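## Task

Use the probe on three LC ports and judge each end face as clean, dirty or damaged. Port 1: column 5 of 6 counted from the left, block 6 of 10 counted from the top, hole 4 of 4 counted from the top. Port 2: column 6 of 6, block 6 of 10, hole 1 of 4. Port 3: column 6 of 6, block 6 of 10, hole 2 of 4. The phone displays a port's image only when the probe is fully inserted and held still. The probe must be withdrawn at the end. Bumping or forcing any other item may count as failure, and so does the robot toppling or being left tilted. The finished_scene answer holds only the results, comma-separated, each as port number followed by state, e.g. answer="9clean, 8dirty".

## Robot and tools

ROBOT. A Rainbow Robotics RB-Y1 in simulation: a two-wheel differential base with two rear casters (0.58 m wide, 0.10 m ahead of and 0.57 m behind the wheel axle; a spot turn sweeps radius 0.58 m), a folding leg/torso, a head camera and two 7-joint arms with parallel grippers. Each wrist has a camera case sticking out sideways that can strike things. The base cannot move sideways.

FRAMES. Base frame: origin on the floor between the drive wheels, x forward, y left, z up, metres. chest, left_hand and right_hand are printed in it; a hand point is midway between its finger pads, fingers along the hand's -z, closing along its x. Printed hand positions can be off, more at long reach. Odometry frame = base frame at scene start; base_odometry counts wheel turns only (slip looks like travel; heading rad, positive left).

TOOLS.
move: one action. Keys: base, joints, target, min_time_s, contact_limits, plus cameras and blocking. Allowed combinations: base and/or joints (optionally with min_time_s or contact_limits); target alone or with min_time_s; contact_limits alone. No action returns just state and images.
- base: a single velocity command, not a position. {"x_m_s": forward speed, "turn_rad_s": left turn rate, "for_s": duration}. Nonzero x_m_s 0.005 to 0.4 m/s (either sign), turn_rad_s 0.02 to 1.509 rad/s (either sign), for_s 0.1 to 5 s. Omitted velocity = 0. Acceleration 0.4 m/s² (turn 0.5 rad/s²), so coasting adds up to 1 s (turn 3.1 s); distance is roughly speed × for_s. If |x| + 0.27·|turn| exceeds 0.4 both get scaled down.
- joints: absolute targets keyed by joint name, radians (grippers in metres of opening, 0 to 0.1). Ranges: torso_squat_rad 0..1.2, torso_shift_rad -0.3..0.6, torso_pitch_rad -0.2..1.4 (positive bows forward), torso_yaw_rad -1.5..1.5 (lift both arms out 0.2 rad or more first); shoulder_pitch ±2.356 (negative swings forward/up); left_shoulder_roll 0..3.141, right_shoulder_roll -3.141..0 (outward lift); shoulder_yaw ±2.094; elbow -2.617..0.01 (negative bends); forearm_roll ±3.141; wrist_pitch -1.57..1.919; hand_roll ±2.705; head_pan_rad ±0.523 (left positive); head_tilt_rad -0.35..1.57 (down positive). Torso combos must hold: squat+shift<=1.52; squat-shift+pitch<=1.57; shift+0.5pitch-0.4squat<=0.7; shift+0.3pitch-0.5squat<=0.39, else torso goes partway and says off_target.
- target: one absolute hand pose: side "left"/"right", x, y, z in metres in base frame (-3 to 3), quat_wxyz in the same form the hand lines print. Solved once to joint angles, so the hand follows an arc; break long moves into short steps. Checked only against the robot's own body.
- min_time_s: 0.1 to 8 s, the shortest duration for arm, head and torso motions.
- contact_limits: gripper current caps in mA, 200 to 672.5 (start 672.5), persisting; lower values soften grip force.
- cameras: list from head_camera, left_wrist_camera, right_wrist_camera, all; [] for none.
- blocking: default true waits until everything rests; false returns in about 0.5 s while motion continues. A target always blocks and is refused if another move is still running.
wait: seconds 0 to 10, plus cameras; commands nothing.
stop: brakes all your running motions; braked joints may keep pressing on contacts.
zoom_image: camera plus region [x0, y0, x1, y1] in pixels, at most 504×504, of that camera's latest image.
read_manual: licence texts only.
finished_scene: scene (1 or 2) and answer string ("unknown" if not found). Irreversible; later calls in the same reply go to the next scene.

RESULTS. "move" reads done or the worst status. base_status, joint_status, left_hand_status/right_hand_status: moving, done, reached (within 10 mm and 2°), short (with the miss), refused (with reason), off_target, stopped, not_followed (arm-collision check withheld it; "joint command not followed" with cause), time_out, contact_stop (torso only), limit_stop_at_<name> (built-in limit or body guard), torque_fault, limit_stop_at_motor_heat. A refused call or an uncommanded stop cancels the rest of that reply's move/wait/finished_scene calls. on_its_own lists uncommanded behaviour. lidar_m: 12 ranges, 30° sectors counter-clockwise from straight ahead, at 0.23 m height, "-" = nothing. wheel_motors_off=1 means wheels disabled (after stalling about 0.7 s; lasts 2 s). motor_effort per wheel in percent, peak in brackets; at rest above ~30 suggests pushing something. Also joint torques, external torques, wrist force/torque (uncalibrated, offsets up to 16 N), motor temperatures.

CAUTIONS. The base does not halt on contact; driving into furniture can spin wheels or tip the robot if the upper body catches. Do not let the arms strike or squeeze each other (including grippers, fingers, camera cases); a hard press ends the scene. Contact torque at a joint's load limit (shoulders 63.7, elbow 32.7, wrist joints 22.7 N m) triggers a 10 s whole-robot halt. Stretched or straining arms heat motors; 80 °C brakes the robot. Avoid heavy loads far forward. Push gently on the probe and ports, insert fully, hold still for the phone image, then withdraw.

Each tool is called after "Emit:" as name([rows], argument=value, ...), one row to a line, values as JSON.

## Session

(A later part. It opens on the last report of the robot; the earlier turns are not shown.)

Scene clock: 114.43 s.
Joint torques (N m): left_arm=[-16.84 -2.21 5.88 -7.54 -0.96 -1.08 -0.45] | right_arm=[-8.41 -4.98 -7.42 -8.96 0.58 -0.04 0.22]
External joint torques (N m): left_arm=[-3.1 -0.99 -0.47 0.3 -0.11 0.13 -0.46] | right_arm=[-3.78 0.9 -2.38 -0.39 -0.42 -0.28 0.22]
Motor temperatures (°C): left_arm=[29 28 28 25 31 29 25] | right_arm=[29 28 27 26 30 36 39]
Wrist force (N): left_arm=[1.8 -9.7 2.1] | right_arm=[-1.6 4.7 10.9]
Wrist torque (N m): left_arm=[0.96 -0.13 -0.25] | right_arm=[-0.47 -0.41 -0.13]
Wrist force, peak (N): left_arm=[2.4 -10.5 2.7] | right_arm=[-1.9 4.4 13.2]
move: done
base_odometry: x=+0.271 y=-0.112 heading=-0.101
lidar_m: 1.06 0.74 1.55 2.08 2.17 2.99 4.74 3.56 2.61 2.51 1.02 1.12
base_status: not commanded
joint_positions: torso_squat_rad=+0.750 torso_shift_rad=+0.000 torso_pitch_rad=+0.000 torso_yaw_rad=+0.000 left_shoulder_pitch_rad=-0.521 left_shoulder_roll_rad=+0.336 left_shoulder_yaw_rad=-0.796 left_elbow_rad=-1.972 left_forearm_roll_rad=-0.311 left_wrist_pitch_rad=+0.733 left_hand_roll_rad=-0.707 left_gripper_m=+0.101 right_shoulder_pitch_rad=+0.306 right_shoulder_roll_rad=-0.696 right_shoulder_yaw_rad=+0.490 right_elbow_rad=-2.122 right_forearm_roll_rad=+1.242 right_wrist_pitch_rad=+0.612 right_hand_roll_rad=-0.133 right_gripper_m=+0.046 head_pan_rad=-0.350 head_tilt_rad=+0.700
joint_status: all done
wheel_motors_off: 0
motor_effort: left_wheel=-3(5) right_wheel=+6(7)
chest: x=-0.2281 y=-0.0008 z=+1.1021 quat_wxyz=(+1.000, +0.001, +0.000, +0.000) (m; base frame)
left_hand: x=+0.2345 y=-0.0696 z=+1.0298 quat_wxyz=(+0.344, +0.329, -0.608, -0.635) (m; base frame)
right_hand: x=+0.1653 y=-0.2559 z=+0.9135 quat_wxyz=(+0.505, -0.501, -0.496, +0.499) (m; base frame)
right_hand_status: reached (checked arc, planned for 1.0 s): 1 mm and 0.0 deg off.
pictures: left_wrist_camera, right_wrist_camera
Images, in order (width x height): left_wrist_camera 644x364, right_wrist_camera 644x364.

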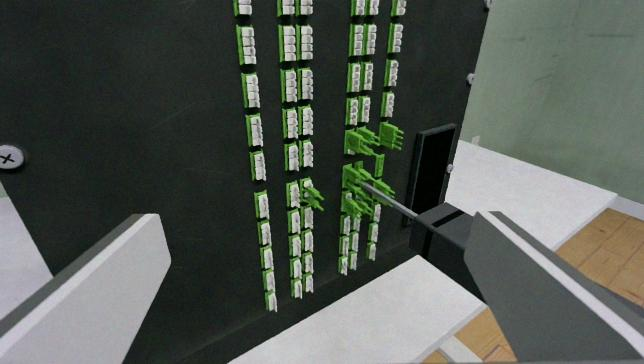

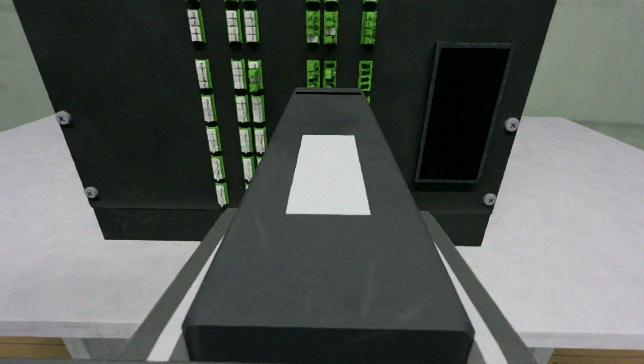

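Emit:
move(target={"side": "right", "x": 0.159, "y": -0.2556, "z": 0.9143, "quat_wxyz": [0.5044,-0.5009,-0.4956,0.4991]}, cameras=[])

Emit:
move(target={"side": "right", "x": 0.1645, "y": -0.2558, "z": 0.9143, "quat_wxyz": [0.5044,-0.5009,-0.4956,0.4991]}, min_time_s=1, cameras=["left_wrist_camera","right_wrist_camera"])

Emit:
zoom_image(camera="right_wrist_camera", region=[318, 67, 340, 89])

Emit:
zoom_image(camera="right_wrist_camera", region=[270, 120, 390, 230])

Scene clock: 124.67 s.
Joint torques (N m): left_arm=[-16.7 -1.63 6.42 -7.56 -0.91 -1.37 -0.3] | right_arm=[-5.85 -5.95 -5.79 -10.65 1.4 0.23 0.19]
External joint torques (N m): left_arm=[-2.96 -0.41 0.08 0.29 -0.06 -0.16 -0.31] | right_arm=[-1.56 -0.11 -0.86 -2.05 0.4 -0.02 0.2]
Motor temperatures (°C): left_arm=[29 28 28 25 31 29 25] | right_arm=[29 28 27 26 30 36 39]
Wrist force (N): left_arm=[2.8 -9.6 2.6] | right_arm=[-2.1 6.5 -1.6]
Wrist torque (N m): left_arm=[0.95 0.00 -0.23] | right_arm=[0.16 -0.38 -0.13]
Wrist force, peak (N): left_arm=[2.3 -10.5 2.7] | right_arm=[-1.7 4.4 11.7]
move: done
base_odometry: x=+0.271 y=-0.112 heading=-0.101
lidar_m: 1.07 0.73 1.55 2.09 2.16 3.00 4.74 3.57 2.61 2.51 1.02 1.13
base_status: not commanded
joint_positions: torso_squat_rad=+0.750 torso_shift_rad=+0.000 torso_pitch_rad=+0.000 torso_yaw_rad=+0.000 left_shoulder_pitch_rad=-0.521 left_shoulder_roll_rad=+0.336 left_shoulder_yaw_rad=-0.796 left_elbow_rad=-1.972 left_forearm_roll_rad=-0.311 left_wrist_pitch_rad=+0.733 left_hand_roll_rad=-0.707 left_gripper_m=+0.101 right_shoulder_pitch_rad=+0.327 right_shoulder_roll_rad=-0.700 right_shoulder_yaw_rad=+0.492 right_elbow_rad=-2.139 right_forearm_roll_rad=+1.256 right_wrist_pitch_rad=+0.615 right_hand_roll_rad=-0.138 right_gripper_m=+0.046 head_pan_rad=-0.350 head_tilt_rad=+0.700
joint_status: all done
wheel_motors_off: 0
motor_effort: left_wheel=+1(5) right_wheel=+7(8)
chest: x=-0.2280 y=-0.0008 z=+1.1021 quat_wxyz=(+1.000, +0.001, +0.000, +0.000) (m; base frame)
left_hand: x=+0.2346 y=-0.0696 z=+1.0297 quat_wxyz=(+0.344, +0.329, -0.608, -0.635) (m; base frame)
right_hand: x=+0.1592 y=-0.2556 z=+0.9139 quat_wxyz=(+0.505, -0.501, -0.495, +0.499) (m; base frame)
right_hand_status: reached (checked arc, planned for 0.2 s): 0 mm and 0.1 deg off.
pictures: none
No camera images: "cameras" was empty.

Scene clock: 126.00 s.
Joint torques (N m): left_arm=[-16.51 -1.82 6.05 -7.56 -0.86 -1.35 -0.35] | right_arm=[-6.85 -5.13 -6.55 -10.09 1.04 -0.07 0.2]
External joint torques (N m): left_arm=[-2.77 -0.6 -0.29 0.29 -0.01 -0.14 -0.36] | right_arm=[-2.29 0.75 -1.53 -1.52 0.04 -0.31 0.21]
Motor temperatures (°C): left_arm=[29 28 28 25 31 29 25] | right_arm=[29 28 27 26 30 36 39]
Wrist force (N): left_arm=[2.4 -10.0 2.4] | right_arm=[-1.8 6.4 -1.4]
Wrist torque (N m): left_arm=[1.00 -0.06 -0.22] | right_arm=[0.18 -0.35 -0.13]
Wrist force, peak (N): left_arm=[1.8 -10.6 2.4] | right_arm=[-1.8 7.0 -1.6]
move: done
base_odometry: x=+0.271 y=-0.112 heading=-0.101
lidar_m: 1.07 0.73 1.54 2.09 2.17 2.98 4.74 3.56 2.61 2.51 1.02 1.11
base_status: not commanded
joint_positions: torso_squat_rad=+0.750 torso_shift_rad=+0.000 torso_pitch_rad=+0.000 torso_yaw_rad=+0.000 left_shoulder_pitch_rad=-0.521 left_shoulder_roll_rad=+0.336 left_shoulder_yaw_rad=-0.796 left_elbow_rad=-1.972 left_forearm_roll_rad=-0.311 left_wrist_pitch_rad=+0.733 left_hand_roll_rad=-0.707 left_gripper_m=+0.101 right_shoulder_pitch_rad=+0.310 right_shoulder_roll_rad=-0.697 right_shoulder_yaw_rad=+0.491 right_elbow_rad=-2.127 right_forearm_roll_rad=+1.242 right_wrist_pitch_rad=+0.613 right_hand_roll_rad=-0.131 right_gripper_m=+0.046 head_pan_rad=-0.350 head_tilt_rad=+0.700
joint_status: all done
wheel_motors_off: 0
motor_effort: left_wheel=-4(5) right_wheel=+7(7)
chest: x=-0.2280 y=-0.0008 z=+1.1021 quat_wxyz=(+1.000, +0.001, +0.000, +0.000) (m; base frame)
left_hand: x=+0.2346 y=-0.0696 z=+1.0297 quat_wxyz=(+0.344, +0.329, -0.608, -0.635) (m; base frame)
right_hand: x=+0.1642 y=-0.2558 z=+0.9140 quat_wxyz=(+0.505, -0.501, -0.495, +0.499) (m; base frame)
right_hand_status: reached (checked arc, planned for 1.0 s): 0 mm and 0.0 deg off.
pictures: left_wrist_camera, right_wrist_camera
Images, in order (width x height): left_wrist_camera 644x364, right_wrist_camera 644x364.

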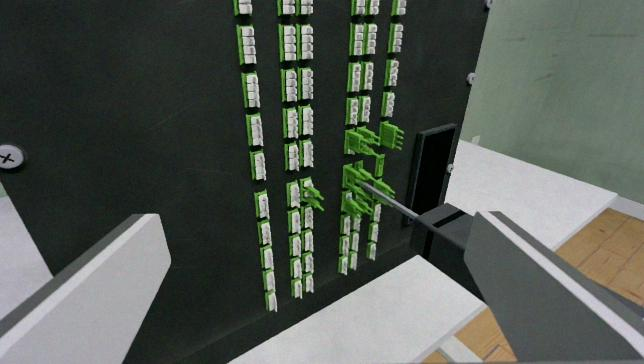

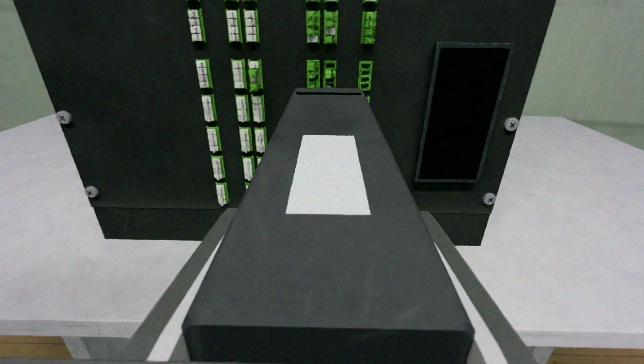

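Scaled by 22.909 from the camera's 644x364 image, which has a finer 1265x715 frame.

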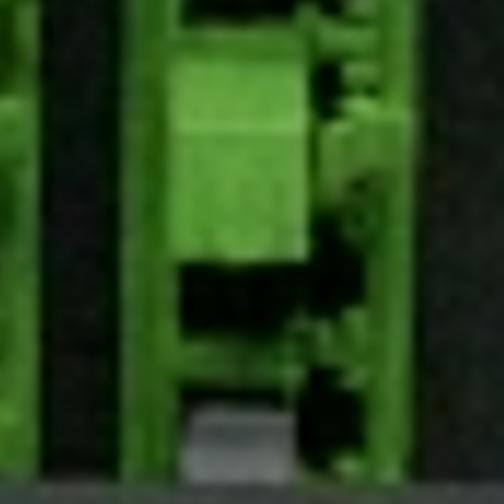

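Scaled by 4.200 from the camera's 644x364 image, which has a finer 1265x715 frame.

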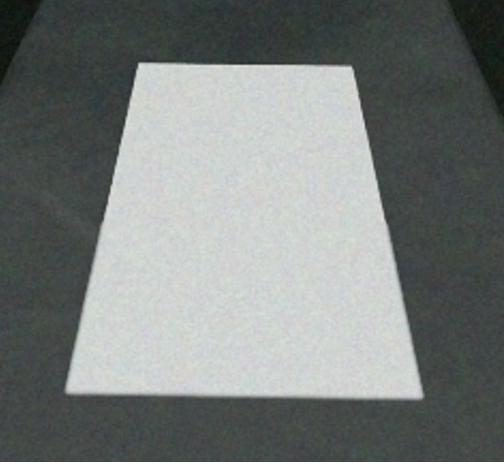

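Emit:
move(target={"side": "right", "x": 0.159, "y": -0.2554, "z": 0.9151, "quat_wxyz": [0.5044,-0.5009,-0.4956,0.4991]}, cameras=[])

Emit:
move(target={"side": "right", "x": 0.1645, "y": -0.2556, "z": 0.9151, "quat_wxyz": [0.5044,-0.5009,-0.4956,0.4991]}, min_time_s=1, cameras=["right_wrist_camera"])

Emit:
zoom_image(camera="right_wrist_camera", region=[318, 67, 340, 89])

Emit:
move(target={"side": "right", "x": 0.166, "y": -0.2557, "z": 0.9151, "quat_wxyz": [0.5044,-0.5009,-0.4956,0.4991]}, min_time_s=1.5, cameras=["right_wrist_camera"])

Emit:
zoom_image(camera="right_wrist_camera", region=[318, 67, 340, 89])

Scene clock: 132.30 s.
Joint torques (N m): left_arm=[-16.76 -1.67 6.47 -7.87 -0.86 -1.21 -0.45] | right_arm=[-5.39 -5.87 -5.83 -10.87 1.42 0.21 0.19]
External joint torques (N m): left_arm=[-3.02 -0.45 0.12 -0.02 -0.01 0 -0.46] | right_arm=[-1.11 -0.03 -0.9 -2.27 0.42 -0.04 0.19]
Motor temperatures (°C): left_arm=[29 28 28 25 31 29 25] | right_arm=[29 28 27 26 30 36 39]
Wrist force (N): left_arm=[2.6 -9.8 2.4] | right_arm=[-2.0 6.5 -1.4]
Wrist torque (N m): left_arm=[1.01 -0.06 -0.26] | right_arm=[0.15 -0.39 -0.13]
Wrist force, peak (N): left_arm=[2.4 -10.6 2.8] | right_arm=[-2.7 7.7 -1.5]
move: done
base_odometry: x=+0.271 y=-0.112 heading=-0.101
lidar_m: 1.06 0.73 1.55 2.08 2.17 2.98 4.74 3.57 2.59 2.51 1.03 1.12
base_status: not commanded
joint_positions: torso_squat_rad=+0.750 torso_shift_rad=+0.000 torso_pitch_rad=+0.000 torso_yaw_rad=+0.000 left_shoulder_pitch_rad=-0.521 left_shoulder_roll_rad=+0.336 left_shoulder_yaw_rad=-0.797 left_elbow_rad=-1.972 left_forearm_roll_rad=-0.311 left_wrist_pitch_rad=+0.733 left_hand_roll_rad=-0.707 left_gripper_m=+0.101 right_shoulder_pitch_rad=+0.327 right_shoulder_roll_rad=-0.701 right_shoulder_yaw_rad=+0.492 right_elbow_rad=-2.143 right_forearm_roll_rad=+1.253 right_wrist_pitch_rad=+0.617 right_hand_roll_rad=-0.134 right_gripper_m=+0.046 head_pan_rad=-0.350 head_tilt_rad=+0.700
joint_status: all done
wheel_motors_off: 0
motor_effort: left_wheel=-2(5) right_wheel=+7(8)
chest: x=-0.2280 y=-0.0008 z=+1.1021 quat_wxyz=(+1.000, +0.001, +0.000, +0.000) (m; base frame)
left_hand: x=+0.2346 y=-0.0696 z=+1.0297 quat_wxyz=(+0.344, +0.329, -0.608, -0.635) (m; base frame)
right_hand: x=+0.1590 y=-0.2554 z=+0.9147 quat_wxyz=(+0.505, -0.501, -0.495, +0.499) (m; base frame)
right_hand_status: reached (checked arc, planned for 0.2 s): 0 mm and 0.1 deg off.
pictures: none
No camera images: "cameras" was empty.

Scene clock: 133.63 s.
Joint torques (N m): left_arm=[-16.88 -1.9 6.3 -7.75 -0.99 -1.24 -0.28] | right_arm=[-6.8 -5.11 -6.44 -9.97 0.97 -0.01 0.31]
External joint torques (N m): left_arm=[-3.14 -0.68 -0.04 0.1 -0.14 -0.03 -0.29] | right_arm=[-2.23 0.77 -1.41 -1.4 -0.04 -0.25 0.31]
Motor temperatures (°C): left_arm=[29 28 28 25 31 29 25] | right_arm=[29 28 27 26 30 36 39]
Wrist force (N): left_arm=[2.5 -9.6 1.6] | right_arm=[-1.9 6.5 -1.7]
Wrist torque (N m): left_arm=[0.97 -0.08 -0.23] | right_arm=[0.17 -0.38 -0.14]
Wrist force, peak (N): left_arm=[2.9 -10.3 2.4] | right_arm=[-1.9 6.8 -1.7]
move: done
base_odometry: x=+0.271 y=-0.112 heading=-0.101
lidar_m: 1.07 0.74 1.56 2.07 2.18 3.00 4.74 3.56 2.61 2.51 1.02 1.13
base_status: not commanded
joint_positions: torso_squat_rad=+0.750 torso_shift_rad=+0.000 torso_pitch_rad=+0.000 torso_yaw_rad=+0.000 left_shoulder_pitch_rad=-0.521 left_shoulder_roll_rad=+0.336 left_shoulder_yaw_rad=-0.797 left_elbow_rad=-1.972 left_forearm_roll_rad=-0.311 left_wrist_pitch_rad=+0.733 left_hand_roll_rad=-0.707 left_gripper_m=+0.101 right_shoulder_pitch_rad=+0.309 right_shoulder_roll_rad=-0.698 right_shoulder_yaw_rad=+0.491 right_elbow_rad=-2.131 right_forearm_roll_rad=+1.237 right_wrist_pitch_rad=+0.615 right_hand_roll_rad=-0.127 right_gripper_m=+0.046 head_pan_rad=-0.350 head_tilt_rad=+0.700
joint_status: all done
wheel_motors_off: 0
motor_effort: left_wheel=-2(5) right_wheel=+7(8)
chest: x=-0.2280 y=-0.0008 z=+1.1021 quat_wxyz=(+1.000, +0.001, +0.000, +0.000) (m; base frame)
left_hand: x=+0.2346 y=-0.0696 z=+1.0297 quat_wxyz=(+0.344, +0.329, -0.608, -0.635) (m; base frame)
right_hand: x=+0.1642 y=-0.2556 z=+0.9148 quat_wxyz=(+0.505, -0.501, -0.495, +0.499) (m; base frame)
right_hand_status: reached (checked arc, planned for 1.0 s): 0 mm and 0.0 deg off.
pictures: right_wrist_camera
Images, in order (width x height): right_wrist_camera 644x364.

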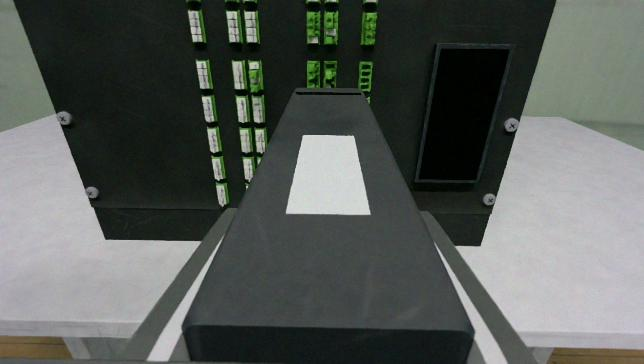

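Scaled by 22.909 from the camera's 644x364 image, which has a finer 1265x715 frame.

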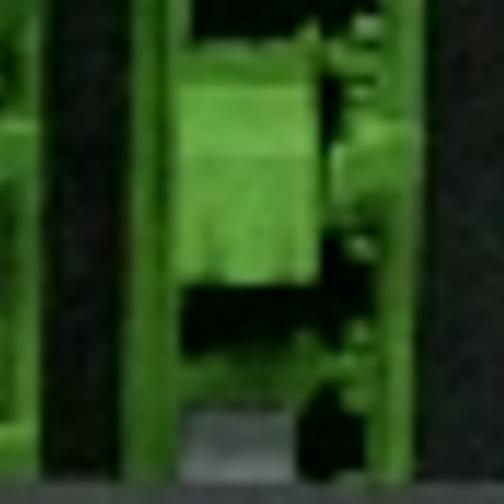

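Scene clock: 135.47 s.
Joint torques (N m): left_arm=[-17.14 -1.49 6.12 -7.97 -0.86 -1.17 -0.52] | right_arm=[-6.99 -5.12 -6.87 -9.8 0.97 0.09 0.26]
External joint torques (N m): left_arm=[-3.4 -0.26 -0.23 -0.12 -0.01 0.04 -0.53] | right_arm=[-2.33 0.77 -1.82 -1.23 -0.03 -0.14 0.27]
Motor temperatures (°C): left_arm=[29 28 28 25 31 29 25] | right_arm=[29 28 27 26 30 36 39]
Wrist force (N): left_arm=[2.6 -10.1 2.1] | right_arm=[-1.5 6.2 -1.3]
Wrist torque (N m): left_arm=[1.03 -0.06 -0.21] | right_arm=[0.14 -0.47 -0.14]
Wrist force, peak (N): left_arm=[2.1 -10.5 2.5] | right_arm=[-1.7 7.1 -1.7]
move: done
base_odometry: x=+0.271 y=-0.112 heading=-0.101
lidar_m: 1.07 0.74 1.54 2.08 2.17 2.99 4.74 3.56 2.61 2.51 1.00 1.11
base_status: not commanded
joint_positions: torso_squat_rad=+0.750 torso_shift_rad=+0.000 torso_pitch_rad=+0.000 torso_yaw_rad=+0.000 left_shoulder_pitch_rad=-0.521 left_shoulder_roll_rad=+0.336 left_shoulder_yaw_rad=-0.797 left_elbow_rad=-1.972 left_forearm_roll_rad=-0.311 left_wrist_pitch_rad=+0.733 left_hand_roll_rad=-0.707 left_gripper_m=+0.101 right_shoulder_pitch_rad=+0.304 right_shoulder_roll_rad=-0.698 right_shoulder_yaw_rad=+0.490 right_elbow_rad=-2.127 right_forearm_roll_rad=+1.233 right_wrist_pitch_rad=+0.614 right_hand_roll_rad=-0.124 right_gripper_m=+0.046 head_pan_rad=-0.350 head_tilt_rad=+0.700
joint_status: all done
wheel_motors_off: 0
motor_effort: left_wheel=-2(5) right_wheel=+7(7)
chest: x=-0.2280 y=-0.0008 z=+1.1021 quat_wxyz=(+1.000, +0.001, +0.000, +0.000) (m; base frame)
left_hand: x=+0.2346 y=-0.0696 z=+1.0297 quat_wxyz=(+0.344, +0.329, -0.608, -0.635) (m; base frame)
right_hand: x=+0.1658 y=-0.2556 z=+0.9147 quat_wxyz=(+0.505, -0.501, -0.495, +0.499) (m; base frame)
right_hand_status: reached (checked arc, planned for 1.5 s): 0 mm and 0.1 deg off.
pictures: right_wrist_camera
Images, in order (width x height): right_wrist_camera 644x364.

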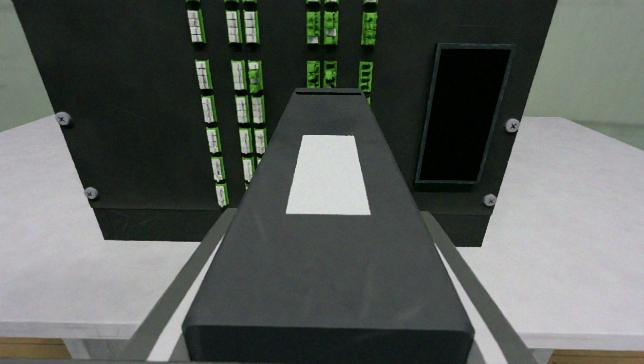

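Scaled by 22.909 from the camera's 644x364 image, which has a finer 1265x715 frame.

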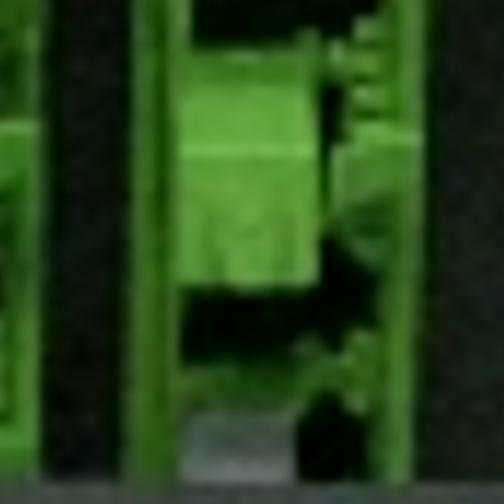

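Emit:
move(target={"side": "right", "x": 0.169, "y": -0.2557, "z": 0.9151, "quat_wxyz": [0.5044,-0.5009,-0.4956,0.4991]}, min_time_s=1.5, cameras=[])

Emit:
move(target={"side": "right", "x": 0.172, "y": -0.2557, "z": 0.9152, "quat_wxyz": [0.5044,-0.5009,-0.4956,0.4991]}, min_time_s=1.5, cameras=[])

Emit:
move(target={"side": "right", "x": 0.1745, "y": -0.2557, "z": 0.9154, "quat_wxyz": [0.5044,-0.5009,-0.4956,0.4991]}, min_time_s=1.5, cameras=["right_wrist_camera"])

Scene clock: 145.60 s.
Joint torques (N m): left_arm=[-16.73 -1.97 6.23 -7.9 -0.77 -1.24 -0.35] | right_arm=[-7.3 -5.17 -6.81 -9.79 0.87 0.15 0.24]
External joint torques (N m): left_arm=[-2.99 -0.75 -0.11 -0.05 0.08 -0.03 -0.36] | right_arm=[-2.47 0.75 -1.71 -1.24 -0.13 -0.07 0.24]
Motor temperatures (°C): left_arm=[29 28 28 25 31 29 25] | right_arm=[29 28 27 26 30 36 39]
Wrist force (N): left_arm=[2.1 -9.9 2.5] | right_arm=[-1.1 6.2 -1.5]
Wrist torque (N m): left_arm=[1.01 -0.10 -0.24] | right_arm=[0.12 -0.44 -0.12]
Wrist force, peak (N): left_arm=[2.1 -10.5 3.2] | right_arm=[-1.8 7.1 -1.4]
move: done
base_odometry: x=+0.271 y=-0.112 heading=-0.101
lidar_m: 1.07 0.74 1.55 2.08 2.17 2.99 4.73 3.56 2.61 2.52 1.04 1.13
base_status: not commanded
joint_positions: torso_squat_rad=+0.750 torso_shift_rad=+0.000 torso_pitch_rad=+0.000 torso_yaw_rad=+0.000 left_shoulder_pitch_rad=-0.521 left_shoulder_roll_rad=+0.336 left_shoulder_yaw_rad=-0.797 left_elbow_rad=-1.972 left_forearm_roll_rad=-0.311 left_wrist_pitch_rad=+0.733 left_hand_roll_rad=-0.707 left_gripper_m=+0.101 right_shoulder_pitch_rad=+0.293 right_shoulder_roll_rad=-0.696 right_shoulder_yaw_rad=+0.490 right_elbow_rad=-2.120 right_forearm_roll_rad=+1.224 right_wrist_pitch_rad=+0.614 right_hand_roll_rad=-0.120 right_gripper_m=+0.046 head_pan_rad=-0.350 head_tilt_rad=+0.700
joint_status: all done
wheel_motors_off: 0
motor_effort: left_wheel=-3(5) right_wheel=+7(7)
chest: x=-0.2280 y=-0.0008 z=+1.1021 quat_wxyz=(+1.000, +0.001, +0.000, +0.000) (m; base frame)
left_hand: x=+0.2346 y=-0.0696 z=+1.0297 quat_wxyz=(+0.344, +0.329, -0.608, -0.635) (m; base frame)
right_hand: x=+0.1687 y=-0.2556 z=+0.9147 quat_wxyz=(+0.505, -0.501, -0.495, +0.499) (m; base frame)
right_hand_status: reached (checked arc, planned for 1.5 s): 0 mm and 0.1 deg off.
pictures: none
No camera images: "cameras" was empty.

Scene clock: 147.43 s.
Joint torques (N m): left_arm=[-16.6 -1.78 6.33 -7.69 -0.83 -1.33 -0.24] | right_arm=[-7.42 -5.26 -6.99 -9.83 0.96 0.16 0.27]
External joint torques (N m): left_arm=[-2.86 -0.55 -0.02 0.16 0.02 -0.12 -0.25] | right_arm=[-2.42 0.68 -1.84 -1.3 -0.05 -0.05 0.28]
Motor temperatures (°C): left_arm=[29 28 28 25 31 29 25] | right_arm=[29 28 27 26 30 36 39]
Wrist force (N): left_arm=[2.3 -10.1 2.0] | right_arm=[-1.4 6.3 -1.6]
Wrist torque (N m): left_arm=[1.05 -0.09 -0.22] | right_arm=[0.15 -0.48 -0.12]
Wrist force, peak (N): left_arm=[2.2 -10.6 1.7] | right_arm=[-1.4 7.2 -1.4]
move: done
base_odometry: x=+0.271 y=-0.112 heading=-0.101
lidar_m: 1.07 0.74 1.54 2.08 2.17 2.98 4.74 3.57 2.61 2.51 1.03 1.12
base_status: not commanded
joint_positions: torso_squat_rad=+0.750 torso_shift_rad=+0.000 torso_pitch_rad=+0.000 torso_yaw_rad=+0.000 left_shoulder_pitch_rad=-0.521 left_shoulder_roll_rad=+0.336 left_shoulder_yaw_rad=-0.797 left_elbow_rad=-1.972 left_forearm_roll_rad=-0.311 left_wrist_pitch_rad=+0.733 left_hand_roll_rad=-0.707 left_gripper_m=+0.101 right_shoulder_pitch_rad=+0.283 right_shoulder_roll_rad=-0.695 right_shoulder_yaw_rad=+0.490 right_elbow_rad=-2.113 right_forearm_roll_rad=+1.215 right_wrist_pitch_rad=+0.613 right_hand_roll_rad=-0.115 right_gripper_m=+0.046 head_pan_rad=-0.350 head_tilt_rad=+0.700
joint_status: all done
wheel_motors_off: 0
motor_effort: left_wheel=-3(5) right_wheel=+7(7)
chest: x=-0.2280 y=-0.0008 z=+1.1021 quat_wxyz=(+1.000, +0.001, +0.000, +0.000) (m; base frame)
left_hand: x=+0.2346 y=-0.0696 z=+1.0297 quat_wxyz=(+0.344, +0.329, -0.608, -0.635) (m; base frame)
right_hand: x=+0.1717 y=-0.2556 z=+0.9148 quat_wxyz=(+0.505, -0.501, -0.495, +0.499) (m; base frame)
right_hand_status: reached (checked arc, planned for 1.5 s): 0 mm and 0.1 deg off.
pictures: none
No camera images: "cameras" was empty.

Scene clock: 149.27 s.
Joint torques (N m): left_arm=[-16.93 -1.45 6.34 -7.86 -0.8 -1.17 -0.51] | right_arm=[-7.61 -5.13 -7.21 -9.82 1.06 0.19 0.22]
External joint torques (N m): left_arm=[-3.2 -0.22 -0.01 -0.01 0.05 0.04 -0.52] | right_arm=[-2.46 0.82 -2.02 -1.3 0.05 -0.01 0.23]
Motor temperatures (°C): left_arm=[29 28 28 25 31 29 25] | right_arm=[29 28 27 26 30 36 39]
Wrist force (N): left_arm=[2.9 -9.6 2.1] | right_arm=[-1.3 6.6 -1.3]
Wrist torque (N m): left_arm=[0.97 -0.03 -0.24] | right_arm=[0.18 -0.48 -0.11]
Wrist force, peak (N): left_arm=[2.4 -10.3 2.9] | right_arm=[-1.6 7.2 -1.2]
move: done
base_odometry: x=+0.271 y=-0.112 heading=-0.101
lidar_m: 1.07 0.74 1.54 2.08 2.17 2.99 4.74 3.57 2.61 2.51 1.02 1.11
base_status: not commanded
joint_positions: torso_squat_rad=+0.750 torso_shift_rad=+0.000 torso_pitch_rad=+0.000 torso_yaw_rad=+0.000 left_shoulder_pitch_rad=-0.521 left_shoulder_roll_rad=+0.336 left_shoulder_yaw_rad=-0.797 left_elbow_rad=-1.972 left_forearm_roll_rad=-0.311 left_wrist_pitch_rad=+0.733 left_hand_roll_rad=-0.707 left_gripper_m=+0.101 right_shoulder_pitch_rad=+0.274 right_shoulder_roll_rad=-0.694 right_shoulder_yaw_rad=+0.489 right_elbow_rad=-2.107 right_forearm_roll_rad=+1.207 right_wrist_pitch_rad=+0.613 right_hand_roll_rad=-0.110 right_gripper_m=+0.046 head_pan_rad=-0.350 head_tilt_rad=+0.700
joint_status: all done
wheel_motors_off: 0
motor_effort: left_wheel=-3(6) right_wheel=+7(7)
chest: x=-0.2280 y=-0.0008 z=+1.1021 quat_wxyz=(+1.000, +0.001, +0.000, +0.000) (m; base frame)
left_hand: x=+0.2346 y=-0.0696 z=+1.0297 quat_wxyz=(+0.344, +0.329, -0.608, -0.635) (m; base frame)
right_hand: x=+0.1742 y=-0.2556 z=+0.9150 quat_wxyz=(+0.505, -0.501, -0.495, +0.499) (m; base frame)
right_hand_status: reached (checked arc, planned for 1.5 s): 1 mm and 0.1 deg off.
pictures: right_wrist_camera
Images, in order (width x height): right_wrist_camera 644x364.

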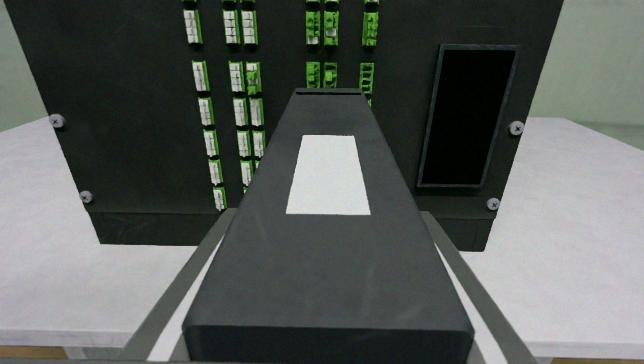

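Emit:
move(target={"side": "right", "x": 0.1775, "y": -0.2557, "z": 0.9158, "quat_wxyz": [0.5044,-0.5009,-0.4956,0.4991]}, min_time_s=1.5, cameras=["head_camera"])

Emit:
move(target={"side": "right", "x": 0.1795, "y": -0.2557, "z": 0.9163, "quat_wxyz": [0.5044,-0.5009,-0.4956,0.4991]}, min_time_s=1.5, cameras=["head_camera","right_wrist_camera"])

Scene clock: 156.30 s.
Joint torques (N m): left_arm=[-16.99 -1.68 6.16 -7.66 -0.92 -1.23 -0.49] | right_arm=[-8.53 -5.39 -7.76 -10.18 1.16 0.25 0.25]
External joint torques (N m): left_arm=[-3.25 -0.46 -0.19 0.19 -0.07 -0.02 -0.5] | right_arm=[-3.21 0.58 -2.51 -1.67 0.16 0.06 0.25]
Motor temperatures (°C): left_arm=[29 28 28 25 31 29 25] | right_arm=[29 28 27 26 30 36 39]
Wrist force (N): left_arm=[2.2 -9.2 2.2] | right_arm=[-1.4 7.1 -0.6]
Wrist torque (N m): left_arm=[0.89 -0.13 -0.26] | right_arm=[0.30 -0.52 -0.11]
Wrist force, peak (N): left_arm=[2.7 -10.3 2.7] | right_arm=[-1.5 8.1 -0.7]
move: done
base_odometry: x=+0.271 y=-0.112 heading=-0.101
lidar_m: 1.07 0.74 1.55 2.08 2.17 2.98 4.74 3.56 2.61 2.50 1.02 1.12
base_status: not commanded
joint_positions: torso_squat_rad=+0.750 torso_shift_rad=+0.000 torso_pitch_rad=+0.000 torso_yaw_rad=+0.000 left_shoulder_pitch_rad=-0.521 left_shoulder_roll_rad=+0.336 left_shoulder_yaw_rad=-0.797 left_elbow_rad=-1.972 left_forearm_roll_rad=-0.311 left_wrist_pitch_rad=+0.733 left_hand_roll_rad=-0.707 left_gripper_m=+0.101 right_shoulder_pitch_rad=+0.263 right_shoulder_roll_rad=-0.693 right_shoulder_yaw_rad=+0.489 right_elbow_rad=-2.101 right_forearm_roll_rad=+1.196 right_wrist_pitch_rad=+0.612 right_hand_roll_rad=-0.104 right_gripper_m=+0.046 head_pan_rad=-0.350 head_tilt_rad=+0.700
joint_status: all done
wheel_motors_off: 0
motor_effort: left_wheel=-2(5) right_wheel=+7(7)
chest: x=-0.2280 y=-0.0008 z=+1.1021 quat_wxyz=(+1.000, +0.001, +0.000, +0.000) (m; base frame)
left_hand: x=+0.2346 y=-0.0696 z=+1.0297 quat_wxyz=(+0.344, +0.329, -0.608, -0.635) (m; base frame)
right_hand: x=+0.1772 y=-0.2556 z=+0.9153 quat_wxyz=(+0.505, -0.501, -0.495, +0.499) (m; base frame)
right_hand_status: reached (checked arc, planned for 1.5 s): 1 mm and 0.1 deg off.
pictures: head_camera
Images, in order (width x height): head_camera 896x504.

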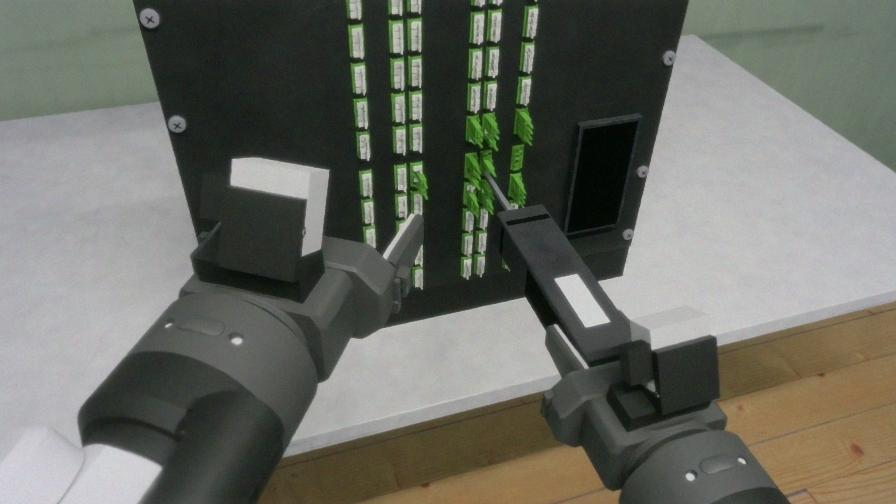

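Scene clock: 158.13 s.
Joint torques (N m): left_arm=[-16.51 -1.68 6.56 -7.8 -0.83 -1.35 -0.37] | right_arm=[-12.54 -5.18 -8.07 -9.27 1.1 1.11 0.21]
External joint torques (N m): left_arm=[-2.77 -0.46 0.21 0.05 0.02 -0.14 -0.38] | right_arm=[-7.12 0.81 -2.78 -0.77 0.1 0.93 0.22]
Motor temperatures (°C): left_arm=[29 28 28 25 31 29 25] | right_arm=[29 28 27 26 30 36 39]
Wrist force (N): left_arm=[3.2 -9.4 2.8] | right_arm=[-0.6 7.3 15.6]
Wrist torque (N m): left_arm=[0.93 0.04 -0.25] | right_arm=[0.15 -0.57 -0.11]
Wrist force, peak (N): left_arm=[3.1 -10.4 2.9] | right_arm=[-0.7 7.3 16.0]
move: done
base_odometry: x=+0.271 y=-0.112 heading=-0.101
lidar_m: 1.07 0.74 1.55 2.08 2.18 2.98 4.74 3.57 2.60 2.51 1.03 1.12
base_status: not commanded
joint_positions: torso_squat_rad=+0.750 torso_shift_rad=+0.000 torso_pitch_rad=+0.000 torso_yaw_rad=+0.000 left_shoulder_pitch_rad=-0.521 left_shoulder_roll_rad=+0.336 left_shoulder_yaw_rad=-0.797 left_elbow_rad=-1.972 left_forearm_roll_rad=-0.311 left_wrist_pitch_rad=+0.733 left_hand_roll_rad=-0.707 left_gripper_m=+0.101 right_shoulder_pitch_rad=+0.257 right_shoulder_roll_rad=-0.693 right_shoulder_yaw_rad=+0.489 right_elbow_rad=-2.098 right_forearm_roll_rad=+1.188 right_wrist_pitch_rad=+0.613 right_hand_roll_rad=-0.099 right_gripper_m=+0.046 head_pan_rad=-0.350 head_tilt_rad=+0.700
joint_status: all done
wheel_motors_off: 0
motor_effort: left_wheel=-2(6) right_wheel=+8(8)
chest: x=-0.2281 y=-0.0008 z=+1.1021 quat_wxyz=(+1.000, +0.001, +0.000, +0.000) (m; base frame)
left_hand: x=+0.2345 y=-0.0696 z=+1.0298 quat_wxyz=(+0.344, +0.329, -0.608, -0.635) (m; base frame)
right_hand: x=+0.1788 y=-0.2556 z=+0.9154 quat_wxyz=(+0.505, -0.500, -0.495, +0.500) (m; base frame)
right_hand_status: reached (checked arc, planned for 1.5 s): 1 mm and 0.1 deg off.
pictures: head_camera, right_wrist_camera
Images, in order (width x height): head_camera 896x504, right_wrist_camera 644x364.

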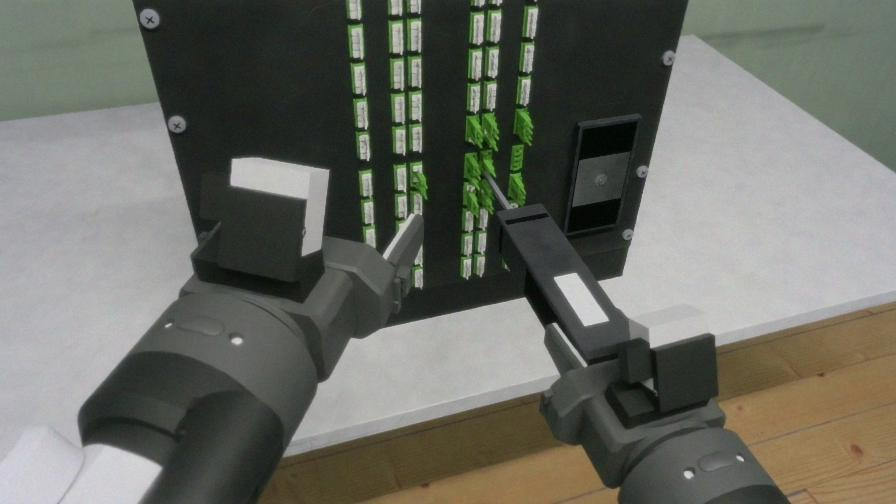

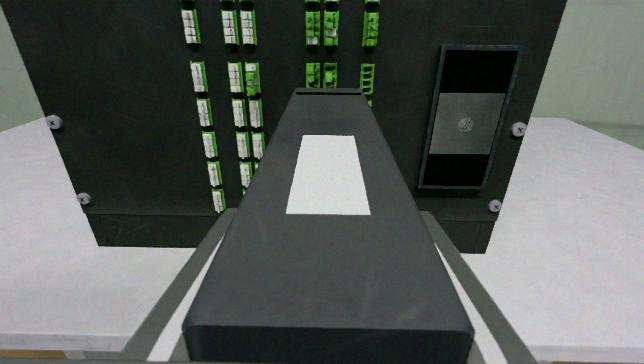

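Emit:
zoom_image(camera="right_wrist_camera", region=[450, 110, 482, 140])

Emit:
zoom_image(camera="head_camera", region=[586, 168, 614, 192])

Emit:
move(target={"side": "right", "x": 0.120, "y": -0.2545, "z": 0.9151, "quat_wxyz": [0.5044,-0.5009,-0.4956,0.4991]}, min_time_s=2.5, cameras=[])

Emit:
move(target={"side": "right", "x": 0.120, "y": -0.2893, "z": 0.9339, "quat_wxyz": [0.5044,-0.5009,-0.4956,0.4991]}, min_time_s=1, cameras=[])

Emit:
move(target={"side": "right", "x": 0.158, "y": -0.2902, "z": 0.9339, "quat_wxyz": [0.5044,-0.5009,-0.4956,0.4991]}, min_time_s=1.5, cameras=["right_wrist_camera","left_wrist_camera"])

Emit:
zoom_image(camera="right_wrist_camera", region=[318, 67, 340, 89])

Scaled by 15.750 from the camera's 644x364 image, which has a finer 1265x715 frame.

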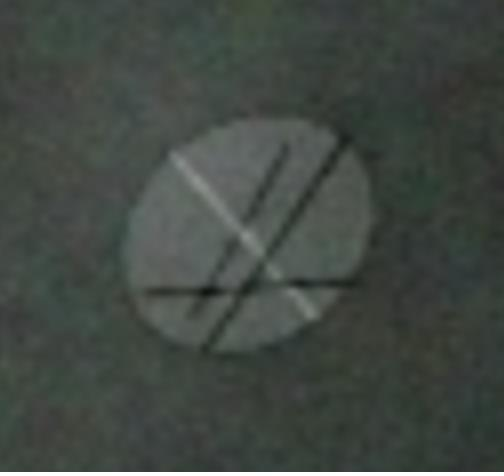

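Scaled by 18.000 from the camera's 896x504 image, which has a finer 1280x720 frame.

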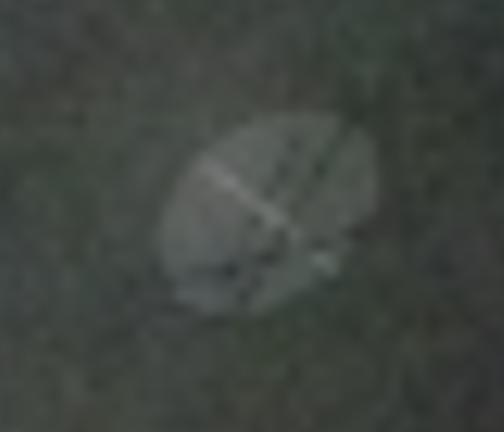

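Scene clock: 172.33 s.
Joint torques (N m): left_arm=[-16.74 -1.78 6.11 -7.56 -0.83 -1.33 -0.29] | right_arm=[-2.44 -6.6 -3.63 -11.56 1.81 0.89 -0.1]
External joint torques (N m): left_arm=[-3 -0.56 -0.24 0.29 0.02 -0.12 -0.3] | right_arm=[-0.29 -0.97 0.62 -2.82 0.8 0.52 -0.09]
Motor temperatures (°C): left_arm=[29 28 28 25 31 29 25] | right_arm=[29 28 27 26 30 36 39]
Wrist force (N): left_arm=[2.8 -9.7 2.5] | right_arm=[-1.4 5.7 -1.7]
Wrist torque (N m): left_arm=[1.00 -0.05 -0.24] | right_arm=[0.28 -0.28 -0.11]
Wrist force, peak (N): left_arm=[2.7 -10.6 2.4] | right_arm=[-0.7 7.3 16.0]
move: done
base_odometry: x=+0.271 y=-0.112 heading=-0.101
lidar_m: 1.07 0.74 1.56 2.08 2.16 2.99 4.74 3.57 2.60 2.51 1.01 1.11
base_status: not commanded
joint_positions: torso_squat_rad=+0.750 torso_shift_rad=+0.000 torso_pitch_rad=+0.000 torso_yaw_rad=+0.000 left_shoulder_pitch_rad=-0.521 left_shoulder_roll_rad=+0.336 left_shoulder_yaw_rad=-0.797 left_elbow_rad=-1.972 left_forearm_roll_rad=-0.311 left_wrist_pitch_rad=+0.733 left_hand_roll_rad=-0.707 left_gripper_m=+0.101 right_shoulder_pitch_rad=+0.461 right_shoulder_roll_rad=-0.724 right_shoulder_yaw_rad=+0.507 right_elbow_rad=-2.226 right_forearm_roll_rad=+1.376 right_wrist_pitch_rad=+0.635 right_hand_roll_rad=-0.204 right_gripper_m=+0.046 head_pan_rad=-0.350 head_tilt_rad=+0.700
joint_status: all done
wheel_motors_off: 0
motor_effort: left_wheel=-2(5) right_wheel=+7(8)
chest: x=-0.2280 y=-0.0008 z=+1.1021 quat_wxyz=(+1.000, +0.001, +0.000, +0.000) (m; base frame)
left_hand: x=+0.2346 y=-0.0696 z=+1.0297 quat_wxyz=(+0.344, +0.329, -0.608, -0.635) (m; base frame)
right_hand: x=+0.1208 y=-0.2541 z=+0.9148 quat_wxyz=(+0.505, -0.500, -0.494, +0.500) (m; base frame)
right_hand_status: reached (checked arc, planned for 2.5 s): 1 mm and 0.2 deg off.
pictures: none
No camera images: "cameras" was empty.

Scene clock: 173.67 s.
Joint torques (N m): left_arm=[-16.84 -2.29 6.26 -7.63 -0.87 -1.24 -0.31] | right_arm=[-2.27 -7.65 -6.59 -10.86 1 0.47 -0.02]
External joint torques (N m): left_arm=[-3.1 -1.06 -0.09 0.22 -0.02 -0.03 -0.32] | right_arm=[-0.27 -0.56 -1.36 -2.66 0.05 -0.05 -0.01]
Motor temperatures (°C): left_arm=[29 28 28 25 31 29 25] | right_arm=[29 28 27 26 30 36 39]
Wrist force (N): left_arm=[2.5 -9.9 2.3] | right_arm=[-1.6 6.6 -1.5]
Wrist torque (N m): left_arm=[1.01 -0.06 -0.23] | right_arm=[0.14 -0.27 -0.10]
Wrist force, peak (N): left_arm=[3.3 -11.0 2.5] | right_arm=[-1.6 6.6 -1.5]
move: done
base_odometry: x=+0.271 y=-0.112 heading=-0.101
lidar_m: 1.07 0.74 1.56 2.09 2.15 2.99 4.74 3.56 2.60 2.51 1.03 1.11
base_status: not commanded
joint_positions: torso_squat_rad=+0.750 torso_shift_rad=+0.000 torso_pitch_rad=+0.000 torso_yaw_rad=+0.000 left_shoulder_pitch_rad=-0.521 left_shoulder_roll_rad=+0.336 left_shoulder_yaw_rad=-0.797 left_elbow_rad=-1.972 left_forearm_roll_rad=-0.311 left_wrist_pitch_rad=+0.733 left_hand_roll_rad=-0.707 left_gripper_m=+0.101 right_shoulder_pitch_rad=+0.511 right_shoulder_roll_rad=-0.840 right_shoulder_yaw_rad=+0.405 right_elbow_rad=-2.273 right_forearm_roll_rad=+1.322 right_wrist_pitch_rad=+0.615 right_hand_roll_rad=-0.280 right_gripper_m=+0.046 head_pan_rad=-0.350 head_tilt_rad=+0.700
joint_status: all done
wheel_motors_off: 0
motor_effort: left_wheel=-1(5) right_wheel=+8(8)
chest: x=-0.2280 y=-0.0008 z=+1.1021 quat_wxyz=(+1.000, +0.001, +0.000, +0.000) (m; base frame)
left_hand: x=+0.2346 y=-0.0696 z=+1.0297 quat_wxyz=(+0.344, +0.329, -0.608, -0.635) (m; base frame)
right_hand: x=+0.1200 y=-0.2892 z=+0.9336 quat_wxyz=(+0.505, -0.501, -0.495, +0.499) (m; base frame)
right_hand_status: reached (checked arc, planned for 1.0 s): 0 mm and 0.1 deg off.
pictures: none
No camera images: "cameras" was empty.

Scene clock: 175.50 s.
Joint torques (N m): left_arm=[-16.69 -1.67 6.02 -7.91 -0.88 -1.3 -0.29] | right_arm=[-6.47 -6.68 -5.65 -9.42 1.01 0.14 0.22]
External joint torques (N m): left_arm=[-2.95 -0.44 -0.33 -0.06 -0.03 -0.09 -0.3] | right_arm=[-2.38 0.83 0.28 -1.4 0.05 -0.22 0.22]
Motor temperatures (°C): left_arm=[29 28 28 25 31 29 25] | right_arm=[29 28 27 26 30 36 39]
Wrist force (N): left_arm=[2.6 -10.4 2.4] | right_arm=[-1.8 6.5 -1.7]
Wrist torque (N m): left_arm=[1.10 -0.04 -0.24] | right_arm=[0.15 -0.33 -0.13]
Wrist force, peak (N): left_arm=[2.6 -10.4 2.4] | right_arm=[-1.9 6.6 -1.6]
move: done
base_odometry: x=+0.271 y=-0.112 heading=-0.101
lidar_m: 1.07 0.74 1.55 2.08 2.16 3.00 4.73 3.58 2.61 2.51 1.03 1.12
base_status: not commanded
joint_positions: torso_squat_rad=+0.750 torso_shift_rad=+0.000 torso_pitch_rad=+0.000 torso_yaw_rad=+0.000 left_shoulder_pitch_rad=-0.521 left_shoulder_roll_rad=+0.336 left_shoulder_yaw_rad=-0.797 left_elbow_rad=-1.972 left_forearm_roll_rad=-0.311 left_wrist_pitch_rad=+0.733 left_hand_roll_rad=-0.707 left_gripper_m=+0.101 right_shoulder_pitch_rad=+0.369 right_shoulder_roll_rad=-0.822 right_shoulder_yaw_rad=+0.405 right_elbow_rad=-2.192 right_forearm_roll_rad=+1.186 right_wrist_pitch_rad=+0.598 right_hand_roll_rad=-0.193 right_gripper_m=+0.046 head_pan_rad=-0.350 head_tilt_rad=+0.700
joint_status: all done
wheel_motors_off: 0
motor_effort: left_wheel=-3(5) right_wheel=+7(8)
chest: x=-0.2280 y=-0.0008 z=+1.1021 quat_wxyz=(+1.000, +0.001, +0.000, +0.000) (m; base frame)
left_hand: x=+0.2346 y=-0.0696 z=+1.0297 quat_wxyz=(+0.344, +0.329, -0.608, -0.635) (m; base frame)
right_hand: x=+0.1577 y=-0.2903 z=+0.9337 quat_wxyz=(+0.504, -0.501, -0.496, +0.499) (m; base frame)
right_hand_status: reached (checked arc, planned for 1.5 s): 0 mm and 0.0 deg off.
pictures: left_wrist_camera, right_wrist_camera
Images, in order (width x height): left_wrist_camera 644x364, right_wrist_camera 644x364.

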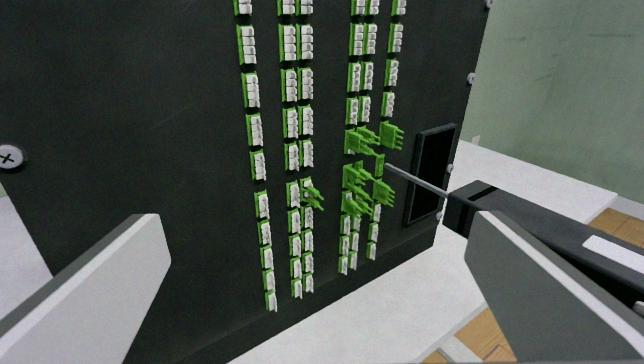

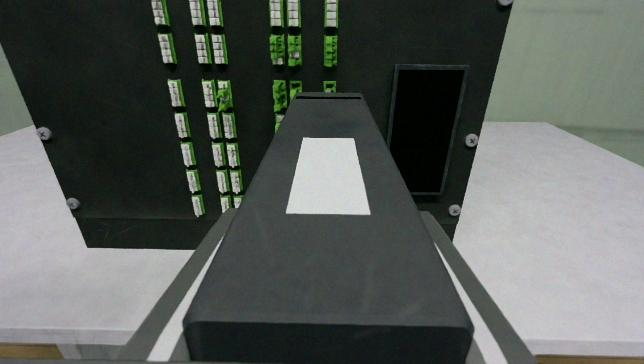

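Scaled by 22.909 from the camera's 644x364 image, which has a finer 1265x715 frame.

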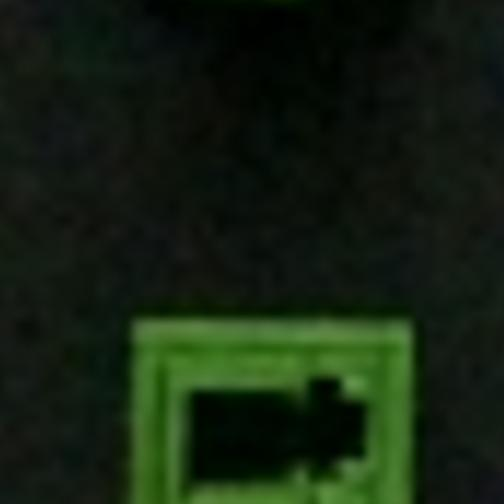

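Emit:
zoom_image(camera="right_wrist_camera", region=[318, 78, 340, 100])

Emit:
zoom_image(camera="right_wrist_camera", region=[270, 120, 390, 230])

Emit:
zoom_image(camera="right_wrist_camera", region=[20, 0, 140, 90])

Emit:
zoom_image(camera="right_wrist_camera", region=[50, 180, 170, 270])

Emit:
zoom_image(camera="right_wrist_camera", region=[410, 0, 530, 90])

Emit:
zoom_image(camera="right_wrist_camera", region=[400, 170, 520, 260])

Scaled by 22.909 from the camera's 644x364 image, which has a finer 1265x715 frame.

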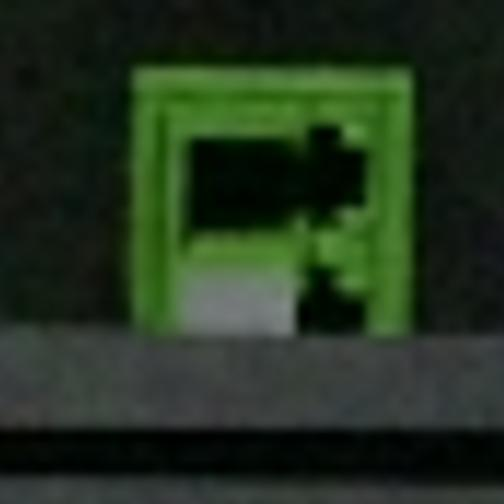

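Scaled by 4.200 from the camera's 644x364 image, which has a finer 1265x715 frame.

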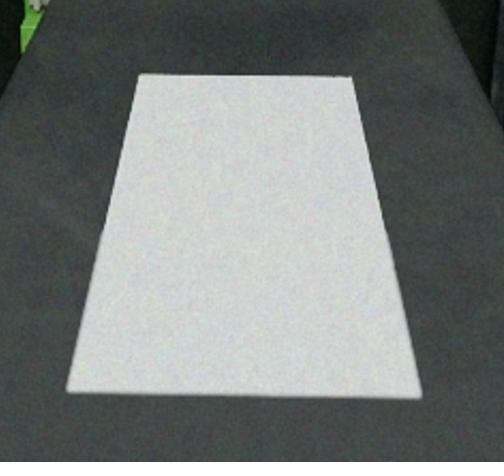

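Scaled by 4.200 from the camera's 644x364 image, which has a finer 1265x715 frame.

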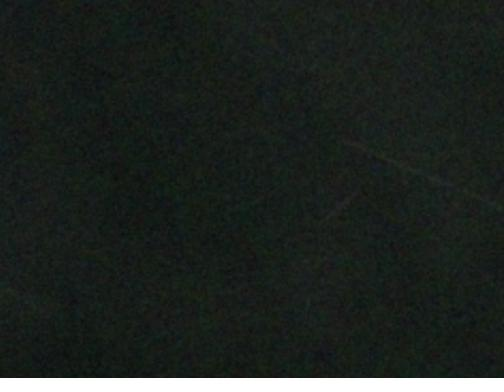

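Scaled by 4.200 from the camera's 644x364 image, which has a finer 1265x715 frame.

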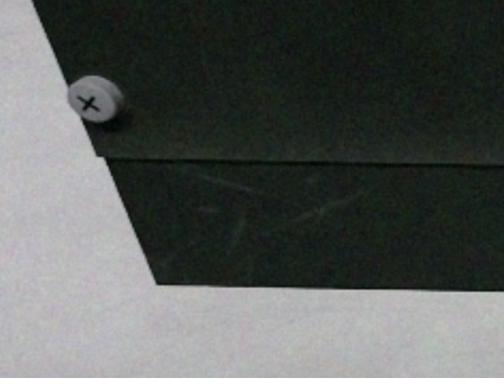

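Scaled by 4.200 from the camera's 644x364 image, which has a finer 1265x715 frame.

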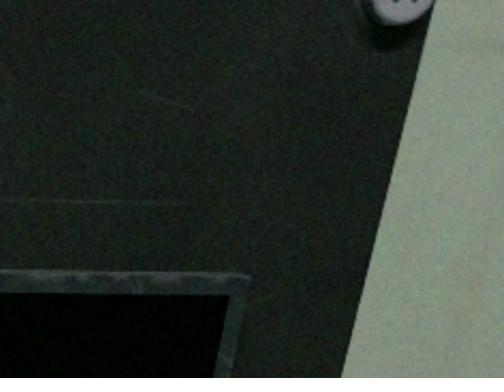

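Scaled by 4.200 from the camera's 644x364 image, which has a finer 1265x715 frame.

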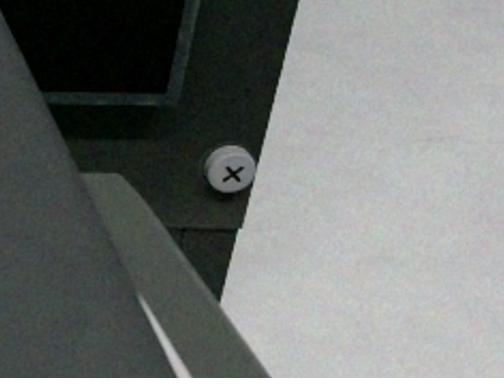

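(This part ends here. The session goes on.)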